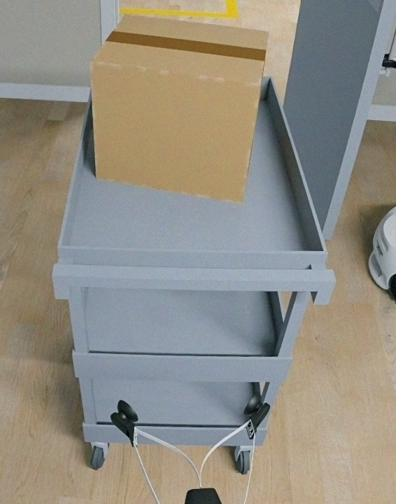

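move:
  blocking: false
  cameras: []
  r2: {"base": {"translate_m": 0.10, "strafe_m": -0.045}, "pace": "slow"}

wait:
  seconds: 4
  cameras: ["r2_head_camera", "r2_wrist_camera"]

Scene clock: 5507.27 s.
move: r2 moving
r1.base_odometry: x=-1.884 y=-0.848 heading=+0.804
r1.turned_by_wheels: +0.000
r1.turned_by_imu: +0.000
r1.base_tilt: forward=-1.6 right=+1.2
r1.lidar_m: 1.03 0.33 0.32 0.66 0.71 0.98 - 2.15 1.57 1.52 1.43 1.08
r1.base_status: not commanded
r1.joint_positions: lift_m=+0.583 arm_m=+0.000 wrist_yaw_rad=+1.637 wrist_pitch_rad=+0.002 wrist_roll_rad=+0.000 gripper_m=-0.024
r1.joint_status: not commanded
r1.measured_speeds: translate_m=+0.000 strafe_m=+0.000 rotate_rad=+0.000 lift_m=+0.000 arm_m=+0.000 wrist_yaw_rad=+0.000 wrist_pitch_rad=+0.000 wrist_roll_rad=+0.000
r1.motor_effort: lift_m=+13(13) arm_m=-4(4) wheel_0=+7(8) wheel_1=-4(4) wheel_2=+1(1)
r1.servo_current: wrist_yaw_rad=46(59) wrist_pitch_rad=39(46) wrist_roll_rad=59(59) gripper_m=72(72)
r1.contact_limits: strafe_m 0.7
r1.hand_pose: x=+0.2389 y=+0.2936 z=+0.7611 quat_wxyz=(+0.683, -0.001, +0.001, +0.730) (m; r1's base frame)
r1.wrist_depth_mm: - - 247 178 242 240 238 / 759 - 247 244 243 242 239 / 759 960 248 178 243 242 240 / - 654 248 245 244 242 240 / - - 248 179 245 243 241 / - - 248 180 244 244 241 / - 142 249 180 245 244 242
r2.base_odometry: x=-2.576 y=-0.239 heading=-2.467
r2.turned_by_wheels: +0.000
r2.turned_by_imu: +0.001
r2.base_tilt: forward=-0.7 right=+0.1
r2.lidar_m: 0.62 2.74 2.29 2.26 2.49 3.27 3.25 3.06 2.42 2.41 1.59 0.65
r2.base_status: translate_m moving; strafe_m moving
r2.joint_positions: lift_m=+0.682 arm_m=+0.000 wrist_yaw_rad=-0.001 wrist_pitch_rad=+0.003 wrist_roll_rad=+0.002 gripper_m=+0.140
r2.joint_status: not commanded
r2.measured_speeds: translate_m=+0.050 strafe_m=-0.022 rotate_rad=+0.001 lift_m=+0.000 arm_m=+0.000 wrist_yaw_rad=+0.000 wrist_pitch_rad=+0.000 wrist_roll_rad=+0.000
r2.motor_effort: lift_m=+20(21) arm_m=+5(5) wheel_0=+5(9) wheel_1=+6(6) wheel_2=-9(11)
r2.servo_current: wrist_yaw_rad=39(52) wrist_pitch_rad=39(52) wrist_roll_rad=46(52) gripper_m=52(59)
r2.hand_pose: x=+0.4592 y=-0.0876 z=+0.8590 quat_wxyz=(+1.000, +0.001, +0.002, +0.000) (m; r2's base frame)
r2.wrist_depth_mm: - - - - - - - / - - - - - - - / - - - 741 707 - - / - - - 732 707 - - / - - 504 488 477 410 - / - - 504 488 477 191 - / - 1921 525 112 - 492 1863
pictures: none
No camera images: "cameras" was empty.

Scene clock: 5509.07 s.
earlier move: r2 done
r1.base_odometry: x=-1.884 y=-0.848 heading=+0.804
r1.turned_by_wheels: +0.000
r1.turned_by_imu: +0.000
r1.base_tilt: forward=-1.6 right=+1.3
r1.lidar_m: 1.05 0.34 0.30 0.69 0.71 0.98 - 2.13 1.56 1.54 1.44 1.09
r1.base_status: not commanded
r1.joint_positions: lift_m=+0.583 arm_m=+0.000 wrist_yaw_rad=+1.637 wrist_pitch_rad=+0.002 wrist_roll_rad=+0.000 gripper_m=-0.024
r1.joint_status: not commanded
r1.measured_speeds: translate_m=+0.000 strafe_m=+0.000 rotate_rad=+0.000 lift_m=+0.000 arm_m=+0.000 wrist_yaw_rad=+0.000 wrist_pitch_rad=+0.000 wrist_roll_rad=+0.000
r1.motor_effort: lift_m=+13(13) arm_m=-3(4) wheel_0=+7(8) wheel_1=-4(5) wheel_2=+1(1)
r1.servo_current: wrist_yaw_rad=72(72) wrist_pitch_rad=46(52) wrist_roll_rad=52(65) gripper_m=65(78)
r1.contact_limits: strafe_m 0.7
r1.hand_pose: x=+0.2389 y=+0.2936 z=+0.7611 quat_wxyz=(+0.683, -0.001, +0.001, +0.730) (m; r1's base frame)
r1.wrist_depth_mm: - - 246 179 243 240 238 / 750 - 247 244 243 241 239 / 750 976 248 179 244 241 240 / - 661 248 245 244 243 241 / - - 249 179 244 242 240 / - - 248 180 244 242 241 / - 142 249 180 245 243 242
r2.base_odometry: x=-2.668 y=-0.263 heading=-2.467
r2.turned_by_wheels: +0.000
r2.turned_by_imu: +0.000
r2.base_tilt: forward=-0.7 right=+0.1
r2.lidar_m: 0.54 2.66 2.33 2.28 2.52 3.38 3.34 3.02 2.43 2.37 1.48 0.55
r2.base_status: done
r2.joint_positions: lift_m=+0.682 arm_m=+0.000 wrist_yaw_rad=-0.001 wrist_pitch_rad=+0.003 wrist_roll_rad=+0.002 gripper_m=+0.140
r2.joint_status: not commanded
r2.measured_speeds: translate_m=+0.000 strafe_m=+0.000 rotate_rad=+0.000 lift_m=+0.000 arm_m=+0.000 wrist_yaw_rad=+0.000 wrist_pitch_rad=+0.000 wrist_roll_rad=+0.000
r2.motor_effort: lift_m=+20(21) arm_m=+5(5) wheel_0=+2(10) wheel_1=+4(6) wheel_2=-6(12)
r2.servo_current: wrist_yaw_rad=39(59) wrist_pitch_rad=39(52) wrist_roll_rad=46(59) gripper_m=46(59)
r2.hand_pose: x=+0.4592 y=-0.0876 z=+0.8590 quat_wxyz=(+1.000, +0.001, +0.002, +0.000) (m; r2's base frame)
r2.wrist_depth_mm: - - - - - - - / - - - - - 1336 - / - - 683 627 691 1255 - / - - 691 640 603 - - / - 364 353 342 332 322 317 / - 427 410 402 387 203 - / - 1808 1863 112 - 1863 1921
wait: 1.80 of 4 s (r2 has come to rest)
pictures: r2_head_camera, r2_wrist_camera
Images, in order (width x height): r2_head_camera 420x560, r2_wrist_camera 616x392.

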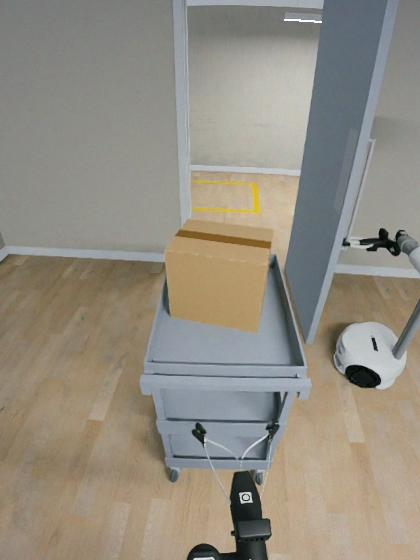

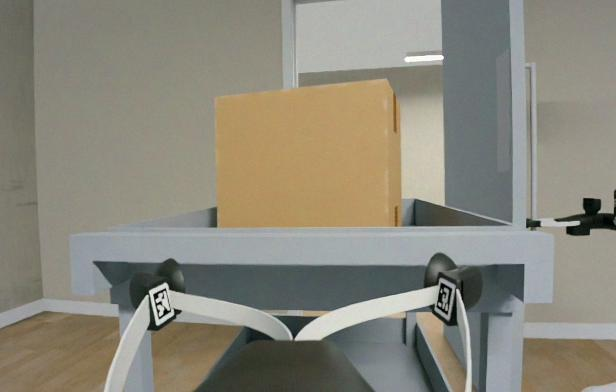

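move:
  blocking: false
  cameras: []
  r2: {"base": {"translate_m": 0.07, "strafe_m": -0.02}, "pace": "slow"}

wait:
  seconds: 3
  cameras: []

move:
  blocking: false
  cameras: []
  r2: {"base": {"translate_m": 0.15}, "pace": "slow"}

wait:
  seconds: 5
  cameras: ["r2_head_camera", "r2_wrist_camera"]

Scene clock: 5532.57 s.
move: r2 moving
r1.base_odometry: x=-1.884 y=-0.848 heading=+0.804
r1.turned_by_wheels: +0.000
r1.turned_by_imu: +0.000
r1.base_tilt: forward=-1.6 right=+1.3
r1.lidar_m: 1.05 0.33 0.30 0.68 0.69 0.99 - 2.14 1.56 1.52 1.45 1.10
r1.base_status: not commanded
r1.joint_positions: lift_m=+0.583 arm_m=+0.000 wrist_yaw_rad=+1.637 wrist_pitch_rad=+0.002 wrist_roll_rad=+0.000 gripper_m=-0.024
r1.joint_status: not commanded
r1.measured_speeds: translate_m=+0.000 strafe_m=+0.000 rotate_rad=+0.000 lift_m=+0.000 arm_m=+0.000 wrist_yaw_rad=+0.000 wrist_pitch_rad=+0.000 wrist_roll_rad=+0.000
r1.motor_effort: lift_m=+13(13) arm_m=-3(4) wheel_0=+7(8) wheel_1=-4(5) wheel_2=+1(1)
r1.servo_current: wrist_yaw_rad=46(59) wrist_pitch_rad=39(46) wrist_roll_rad=46(65) gripper_m=72(78)
r1.contact_limits: strafe_m 0.7
r1.hand_pose: x=+0.2389 y=+0.2936 z=+0.7611 quat_wxyz=(+0.683, -0.001, +0.001, +0.730) (m; r1's base frame)
r1.wrist_depth_mm: - - 247 178 242 240 239 / 759 - 247 244 242 240 239 / 750 976 247 178 244 241 240 / - 661 247 245 244 242 241 / - - 249 179 244 242 241 / - - 248 180 244 243 242 / - 142 248 180 246 243 242
r2.base_odometry: x=-2.680 y=-0.268 heading=-2.467
r2.turned_by_wheels: +0.000
r2.turned_by_imu: +0.001
r2.base_tilt: forward=-0.7 right=+0.1
r2.lidar_m: 0.52 0.56 2.32 2.29 2.53 3.38 3.35 3.03 2.40 2.39 1.44 0.54
r2.base_status: translate_m moving; strafe_m moving
r2.joint_positions: lift_m=+0.682 arm_m=+0.000 wrist_yaw_rad=-0.001 wrist_pitch_rad=+0.003 wrist_roll_rad=+0.002 gripper_m=+0.140
r2.joint_status: not commanded
r2.measured_speeds: translate_m=+0.049 strafe_m=-0.014 rotate_rad=-0.001 lift_m=+0.000 arm_m=+0.000 wrist_yaw_rad=+0.000 wrist_pitch_rad=+0.000 wrist_roll_rad=+0.000
r2.motor_effort: lift_m=+20(20) arm_m=+5(5) wheel_0=+7(7) wheel_1=+5(5) wheel_2=-10(10)
r2.servo_current: wrist_yaw_rad=46(59) wrist_pitch_rad=33(46) wrist_roll_rad=52(59) gripper_m=52(59)
r2.hand_pose: x=+0.4592 y=-0.0876 z=+0.8590 quat_wxyz=(+1.000, +0.001, +0.002, +0.000) (m; r2's base frame)
r2.wrist_depth_mm: - - - - - - - / - - - - - 1205 - / - - 668 621 699 1255 - / - - 676 621 591 - 1255 / - 347 338 330 319 309 - / - 387 397 392 375 317 - / 1983 1808 1921 112 - 1708 1921
pictures: none
No camera images: "cameras" was empty.

Scene clock: 5534.03 s.
earlier move: r2 done
r1.base_odometry: x=-1.884 y=-0.848 heading=+0.804
r1.turned_by_wheels: +0.000
r1.turned_by_imu: +0.000
r1.base_tilt: forward=-1.6 right=+1.2
r1.lidar_m: 1.03 0.30 0.32 0.65 0.71 0.99 - 2.13 1.56 1.51 1.45 1.08
r1.base_status: not commanded
r1.joint_positions: lift_m=+0.583 arm_m=+0.000 wrist_yaw_rad=+1.637 wrist_pitch_rad=+0.002 wrist_roll_rad=+0.000 gripper_m=-0.024
r1.joint_status: not commanded
r1.measured_speeds: translate_m=+0.000 strafe_m=+0.000 rotate_rad=+0.000 lift_m=+0.000 arm_m=+0.000 wrist_yaw_rad=+0.000 wrist_pitch_rad=+0.000 wrist_roll_rad=+0.000
r1.motor_effort: lift_m=+13(13) arm_m=-3(4) wheel_0=+7(8) wheel_1=-4(5) wheel_2=+1(1)
r1.servo_current: wrist_yaw_rad=46(65) wrist_pitch_rad=46(52) wrist_roll_rad=52(65) gripper_m=65(78)
r1.contact_limits: strafe_m 0.7
r1.hand_pose: x=+0.2389 y=+0.2936 z=+0.7611 quat_wxyz=(+0.683, -0.001, +0.001, +0.730) (m; r1's base frame)
r1.wrist_depth_mm: - - 246 178 243 240 239 / 750 - 247 244 243 241 239 / 750 976 248 179 243 241 240 / - 661 248 244 244 242 240 / - - 248 179 245 243 241 / - - 248 180 244 242 242 / - 142 249 181 246 243 241
r2.base_odometry: x=-2.735 y=-0.291 heading=-2.467
r2.turned_by_wheels: +0.000
r2.turned_by_imu: +0.000
r2.base_tilt: forward=-0.7 right=+0.1
r2.lidar_m: 0.45 0.52 2.35 2.32 2.54 3.44 3.40 2.99 2.40 2.40 1.34 0.53
r2.base_status: done
r2.joint_positions: lift_m=+0.682 arm_m=+0.000 wrist_yaw_rad=-0.001 wrist_pitch_rad=+0.003 wrist_roll_rad=+0.002 gripper_m=+0.140
r2.joint_status: not commanded
r2.measured_speeds: translate_m=+0.000 strafe_m=+0.000 rotate_rad=+0.000 lift_m=+0.000 arm_m=+0.000 wrist_yaw_rad=+0.000 wrist_pitch_rad=+0.000 wrist_roll_rad=+0.000
r2.motor_effort: lift_m=+20(21) arm_m=+5(6) wheel_0=+3(11) wheel_1=+5(6) wheel_2=-6(10)
r2.servo_current: wrist_yaw_rad=46(59) wrist_pitch_rad=46(52) wrist_roll_rad=46(59) gripper_m=59(59)
r2.hand_pose: x=+0.4592 y=-0.0876 z=+0.8590 quat_wxyz=(+1.000, +0.001, +0.002, +0.000) (m; r2's base frame)
r2.wrist_depth_mm: - - - - - - - / - - - 559 - 1205 - / - - 597 554 676 - - / - - 603 554 676 - - / 294 282 276 267 259 251 248 / 355 347 336 325 317 293 248 / 1808 1808 1863 112 - 1576 1756
wait: 1.47 of 3 s (r2 has come to rest)
pictures: none
No camera images: "cameras" was empty.

Scene clock: 5534.53 s.
move: r2 moving
r1.base_odometry: x=-1.884 y=-0.848 heading=+0.804
r1.turned_by_wheels: +0.000
r1.turned_by_imu: +0.000
r1.base_tilt: forward=-1.6 right=+1.2
r1.lidar_m: 1.03 0.36 0.33 0.68 0.70 0.95 - 2.09 1.57 1.50 1.48 1.08
r1.base_status: not commanded
r1.joint_positions: lift_m=+0.583 arm_m=+0.000 wrist_yaw_rad=+1.637 wrist_pitch_rad=+0.002 wrist_roll_rad=+0.000 gripper_m=-0.024
r1.joint_status: not commanded
r1.measured_speeds: translate_m=+0.000 strafe_m=+0.000 rotate_rad=+0.000 lift_m=+0.000 arm_m=+0.000 wrist_yaw_rad=+0.000 wrist_pitch_rad=+0.000 wrist_roll_rad=+0.000
r1.motor_effort: lift_m=+13(13) arm_m=-3(4) wheel_0=+7(8) wheel_1=-4(5) wheel_2=+1(1)
r1.servo_current: wrist_yaw_rad=46(59) wrist_pitch_rad=39(46) wrist_roll_rad=46(52) gripper_m=65(72)
r1.contact_limits: strafe_m 0.7
r1.hand_pose: x=+0.2389 y=+0.2936 z=+0.7611 quat_wxyz=(+0.683, -0.001, +0.001, +0.730) (m; r1's base frame)
r1.wrist_depth_mm: - - 246 178 242 241 239 / 750 - 246 244 243 241 239 / 750 976 247 179 243 242 240 / - 654 248 245 244 242 240 / - - 248 179 244 242 241 / - - 248 180 244 244 241 / - 142 249 180 246 243 242
r2.base_odometry: x=-2.745 y=-0.299 heading=-2.466
r2.turned_by_wheels: +0.000
r2.turned_by_imu: +0.000
r2.base_tilt: forward=-0.7 right=+0.1
r2.lidar_m: 0.46 0.50 2.36 2.31 2.55 3.45 3.41 2.98 2.42 2.36 1.36 0.52
r2.base_status: translate_m moving
r2.joint_positions: lift_m=+0.682 arm_m=+0.000 wrist_yaw_rad=-0.001 wrist_pitch_rad=+0.003 wrist_roll_rad=+0.002 gripper_m=+0.140
r2.joint_status: not commanded
r2.measured_speeds: translate_m=+0.049 strafe_m=+0.001 rotate_rad=+0.002 lift_m=+0.000 arm_m=+0.000 wrist_yaw_rad=+0.000 wrist_pitch_rad=+0.000 wrist_roll_rad=+0.000
r2.motor_effort: lift_m=+20(20) arm_m=+5(5) wheel_0=+3(8) wheel_1=+5(7) wheel_2=-9(11)
r2.servo_current: wrist_yaw_rad=52(52) wrist_pitch_rad=46(46) wrist_roll_rad=46(52) gripper_m=52(59)
r2.hand_pose: x=+0.4592 y=-0.0876 z=+0.8590 quat_wxyz=(+1.000, +0.001, +0.002, +0.000) (m; r2's base frame)
r2.wrist_depth_mm: - - - - - - - / - - - 535 - 1983 - / - - 585 544 647 - - / - - 585 539 521 - - / 278 272 268 264 255 245 239 / 343 334 265 257 304 293 238 / 1863 1808 1921 112 - 330 1661
pictures: none
No camera images: "cameras" was empty.

Scene clock: 5536.80 s.
earlier move: r2 done
r1.base_odometry: x=-1.884 y=-0.848 heading=+0.804
r1.turned_by_wheels: +0.000
r1.turned_by_imu: +0.000
r1.base_tilt: forward=-1.6 right=+1.3
r1.lidar_m: 1.05 0.34 0.32 0.62 0.67 1.20 - 2.12 1.57 1.49 1.49 1.07
r1.base_status: not commanded
r1.joint_positions: lift_m=+0.583 arm_m=+0.000 wrist_yaw_rad=+1.637 wrist_pitch_rad=+0.002 wrist_roll_rad=+0.000 gripper_m=-0.024
r1.joint_status: not commanded
r1.measured_speeds: translate_m=+0.000 strafe_m=+0.000 rotate_rad=+0.000 lift_m=+0.000 arm_m=+0.000 wrist_yaw_rad=+0.000 wrist_pitch_rad=+0.000 wrist_roll_rad=+0.000
r1.motor_effort: lift_m=+13(13) arm_m=-4(4) wheel_0=+7(8) wheel_1=-4(5) wheel_2=+1(1)
r1.servo_current: wrist_yaw_rad=46(72) wrist_pitch_rad=39(46) wrist_roll_rad=46(65) gripper_m=72(78)
r1.contact_limits: strafe_m 0.7
r1.hand_pose: x=+0.2389 y=+0.2936 z=+0.7611 quat_wxyz=(+0.683, -0.001, +0.001, +0.730) (m; r1's base frame)
r1.wrist_depth_mm: - - 247 179 242 240 239 / 707 768 247 243 244 241 239 / 715 768 248 179 243 241 240 / - - 248 245 244 242 241 / - - 249 179 245 243 241 / - - 248 179 244 242 242 / - 135 249 180 246 242 242
r2.base_odometry: x=-2.852 y=-0.384 heading=-2.466
r2.turned_by_wheels: +0.000
r2.turned_by_imu: +0.000
r2.base_tilt: forward=-0.7 right=+0.1
r2.lidar_m: 0.47 2.43 2.31 2.29 2.49 3.58 3.57 3.03 2.42 2.37 1.21 0.52
r2.base_status: done
r2.joint_positions: lift_m=+0.682 arm_m=+0.000 wrist_yaw_rad=-0.003 wrist_pitch_rad=+0.003 wrist_roll_rad=+0.002 gripper_m=+0.140
r2.joint_status: not commanded
r2.measured_speeds: translate_m=+0.000 strafe_m=+0.000 rotate_rad=+0.000 lift_m=+0.000 arm_m=+0.000 wrist_yaw_rad=+0.000 wrist_pitch_rad=+0.000 wrist_roll_rad=+0.000
r2.motor_effort: lift_m=+20(21) arm_m=+5(5) wheel_0=+5(10) wheel_1=+4(8) wheel_2=-8(17)
r2.servo_current: wrist_yaw_rad=52(72) wrist_pitch_rad=39(46) wrist_roll_rad=52(59) gripper_m=52(59)
r2.hand_pose: x=+0.4589 y=-0.0883 z=+0.8590 quat_wxyz=(+1.000, +0.001, +0.002, -0.001) (m; r2's base frame)
r2.wrist_depth_mm: - - - - - 1808 - / - - - 559 512 1756 - / - - - 544 508 - - / - - - 544 512 - - / - 274 267 264 256 245 238 / 309 322 265 254 301 291 289 / 1863 1808 1983 112 - 297 -
wait: 2.27 of 5 s (r2 has come to rest)
pictures: r2_head_camera, r2_wrist_camera
Images, in order (width x height): r2_head_camera 420x560, r2_wrist_camera 616x392.

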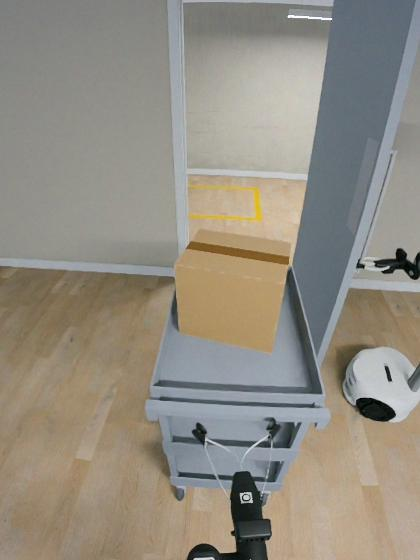

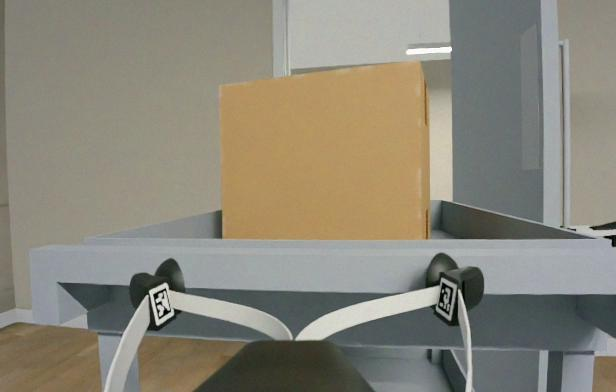

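move:
  blocking: false
  cameras: []
  r2: {"base": {"translate_m": 0.15}, "pace": "slow"}

wait:
  seconds: 5
  cameras: ["r2_head_camera", "r2_wrist_camera"]

Scene clock: 5551.63 s.
move: r2 moving
r1.base_odometry: x=-1.884 y=-0.848 heading=+0.804
r1.turned_by_wheels: +0.000
r1.turned_by_imu: +0.000
r1.base_tilt: forward=-1.6 right=+1.3
r1.lidar_m: 1.04 0.38 0.31 0.60 0.63 1.20 - 2.15 1.59 1.51 1.47 1.10
r1.base_status: not commanded
r1.joint_positions: lift_m=+0.583 arm_m=+0.000 wrist_yaw_rad=+1.637 wrist_pitch_rad=+0.002 wrist_roll_rad=+0.000 gripper_m=-0.024
r1.joint_status: not commanded
r1.measured_speeds: translate_m=+0.000 strafe_m=+0.000 rotate_rad=+0.000 lift_m=+0.000 arm_m=+0.000 wrist_yaw_rad=+0.000 wrist_pitch_rad=+0.000 wrist_roll_rad=+0.000
r1.motor_effort: lift_m=+13(13) arm_m=-3(4) wheel_0=+7(8) wheel_1=-4(4) wheel_2=+1(1)
r1.servo_current: wrist_yaw_rad=39(59) wrist_pitch_rad=39(52) wrist_roll_rad=46(65) gripper_m=72(72)
r1.contact_limits: strafe_m 0.7
r1.hand_pose: x=+0.2389 y=+0.2936 z=+0.7611 quat_wxyz=(+0.683, -0.001, +0.001, +0.730) (m; r1's base frame)
r1.wrist_depth_mm: - - 246 179 243 240 238 / 715 750 247 244 243 240 239 / 715 759 247 178 243 242 239 / - - 248 245 244 242 241 / - - 248 179 245 242 241 / - - 248 179 244 243 241 / - 135 249 180 246 243 242
r2.base_odometry: x=-2.862 y=-0.392 heading=-2.467
r2.turned_by_wheels: +0.000
r2.turned_by_imu: +0.000
r2.base_tilt: forward=-0.7 right=+0.0
r2.lidar_m: 0.47 2.40 2.33 2.28 2.51 3.62 3.57 3.05 2.43 2.41 1.21 0.48
r2.base_status: translate_m moving
r2.joint_positions: lift_m=+0.682 arm_m=+0.000 wrist_yaw_rad=-0.003 wrist_pitch_rad=+0.003 wrist_roll_rad=+0.002 gripper_m=+0.140
r2.joint_status: not commanded
r2.measured_speeds: translate_m=+0.049 strafe_m=+0.000 rotate_rad=-0.001 lift_m=+0.000 arm_m=+0.000 wrist_yaw_rad=+0.000 wrist_pitch_rad=+0.000 wrist_roll_rad=+0.000
r2.motor_effort: lift_m=+20(21) arm_m=+5(5) wheel_0=+6(10) wheel_1=+7(7) wheel_2=-13(15)
r2.servo_current: wrist_yaw_rad=46(59) wrist_pitch_rad=39(52) wrist_roll_rad=59(59) gripper_m=46(59)
r2.hand_pose: x=+0.4589 y=-0.0883 z=+0.8590 quat_wxyz=(+1.000, +0.001, +0.002, -0.001) (m; r2's base frame)
r2.wrist_depth_mm: - - - - - 1756 - / - - - 564 508 1808 - / - - - 544 504 1808 - / - - - 554 504 - - / - 272 266 263 255 243 238 / 306 320 264 310 246 234 286 / 1983 1756 1921 112 - - -
pictures: none
No camera images: "cameras" was empty.

Scene clock: 5553.90 s.
earlier move: r2 done
r1.base_odometry: x=-1.884 y=-0.848 heading=+0.804
r1.turned_by_wheels: +0.000
r1.turned_by_imu: +0.000
r1.base_tilt: forward=-1.6 right=+1.3
r1.lidar_m: 1.05 0.33 0.32 0.56 0.61 1.13 - 2.12 1.61 1.50 1.47 1.09
r1.base_status: not commanded
r1.joint_positions: lift_m=+0.583 arm_m=+0.000 wrist_yaw_rad=+1.637 wrist_pitch_rad=+0.002 wrist_roll_rad=+0.000 gripper_m=-0.024
r1.joint_status: not commanded
r1.measured_speeds: translate_m=+0.000 strafe_m=+0.000 rotate_rad=+0.000 lift_m=+0.000 arm_m=+0.000 wrist_yaw_rad=+0.000 wrist_pitch_rad=+0.000 wrist_roll_rad=+0.000
r1.motor_effort: lift_m=+13(13) arm_m=-3(4) wheel_0=+7(8) wheel_1=-4(4) wheel_2=+1(1)
r1.servo_current: wrist_yaw_rad=52(72) wrist_pitch_rad=46(52) wrist_roll_rad=46(65) gripper_m=65(78)
r1.contact_limits: strafe_m 0.7
r1.hand_pose: x=+0.2389 y=+0.2936 z=+0.7611 quat_wxyz=(+0.683, -0.001, +0.001, +0.730) (m; r1's base frame)
r1.wrist_depth_mm: - - 246 178 242 240 239 / - 627 247 244 242 241 239 / - 627 247 179 243 241 240 / - - 247 245 245 241 240 / - - 248 179 244 243 241 / - - 248 180 244 243 242 / - 135 249 180 246 243 242
r2.base_odometry: x=-2.969 y=-0.478 heading=-2.466
r2.turned_by_wheels: +0.000
r2.turned_by_imu: +0.000
r2.base_tilt: forward=-0.6 right=+0.1
r2.lidar_m: 0.46 2.26 2.27 2.25 2.50 3.73 3.71 3.06 2.45 2.41 1.12 0.52
r2.base_status: done
r2.joint_positions: lift_m=+0.682 arm_m=+0.000 wrist_yaw_rad=-0.004 wrist_pitch_rad=+0.003 wrist_roll_rad=+0.002 gripper_m=+0.140
r2.joint_status: not commanded
r2.measured_speeds: translate_m=+0.000 strafe_m=+0.000 rotate_rad=+0.000 lift_m=+0.000 arm_m=+0.000 wrist_yaw_rad=+0.000 wrist_pitch_rad=+0.000 wrist_roll_rad=+0.000
r2.motor_effort: lift_m=+20(21) arm_m=+5(6) wheel_0=+5(10) wheel_1=+4(8) wheel_2=-6(15)
r2.servo_current: wrist_yaw_rad=39(59) wrist_pitch_rad=39(52) wrist_roll_rad=46(59) gripper_m=46(59)
r2.hand_pose: x=+0.4589 y=-0.0884 z=+0.8590 quat_wxyz=(+1.000, +0.001, +0.002, -0.002) (m; r2's base frame)
r2.wrist_depth_mm: - - - - - - - / - - - 603 525 484 917 / - - - 580 517 492 917 / - - - 580 521 492 - / - 301 281 266 255 245 226 / - 303 336 319 253 230 277 / - 1808 1756 112 - 291 279
wait: 2.27 of 5 s (r2 has come to rest)
pictures: r2_head_camera, r2_wrist_camera
Images, in order (width x height): r2_head_camera 420x560, r2_wrist_camera 616x392.

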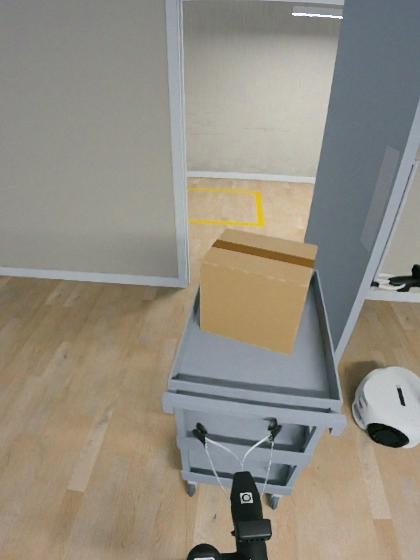

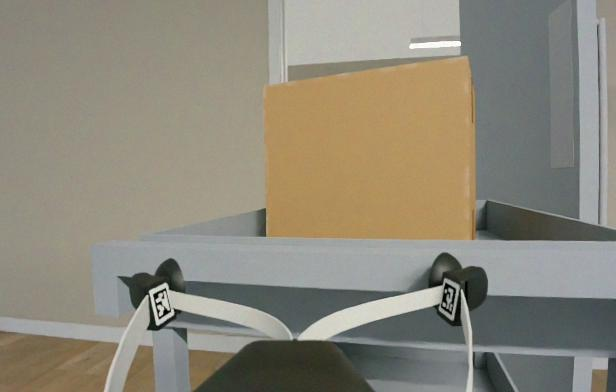

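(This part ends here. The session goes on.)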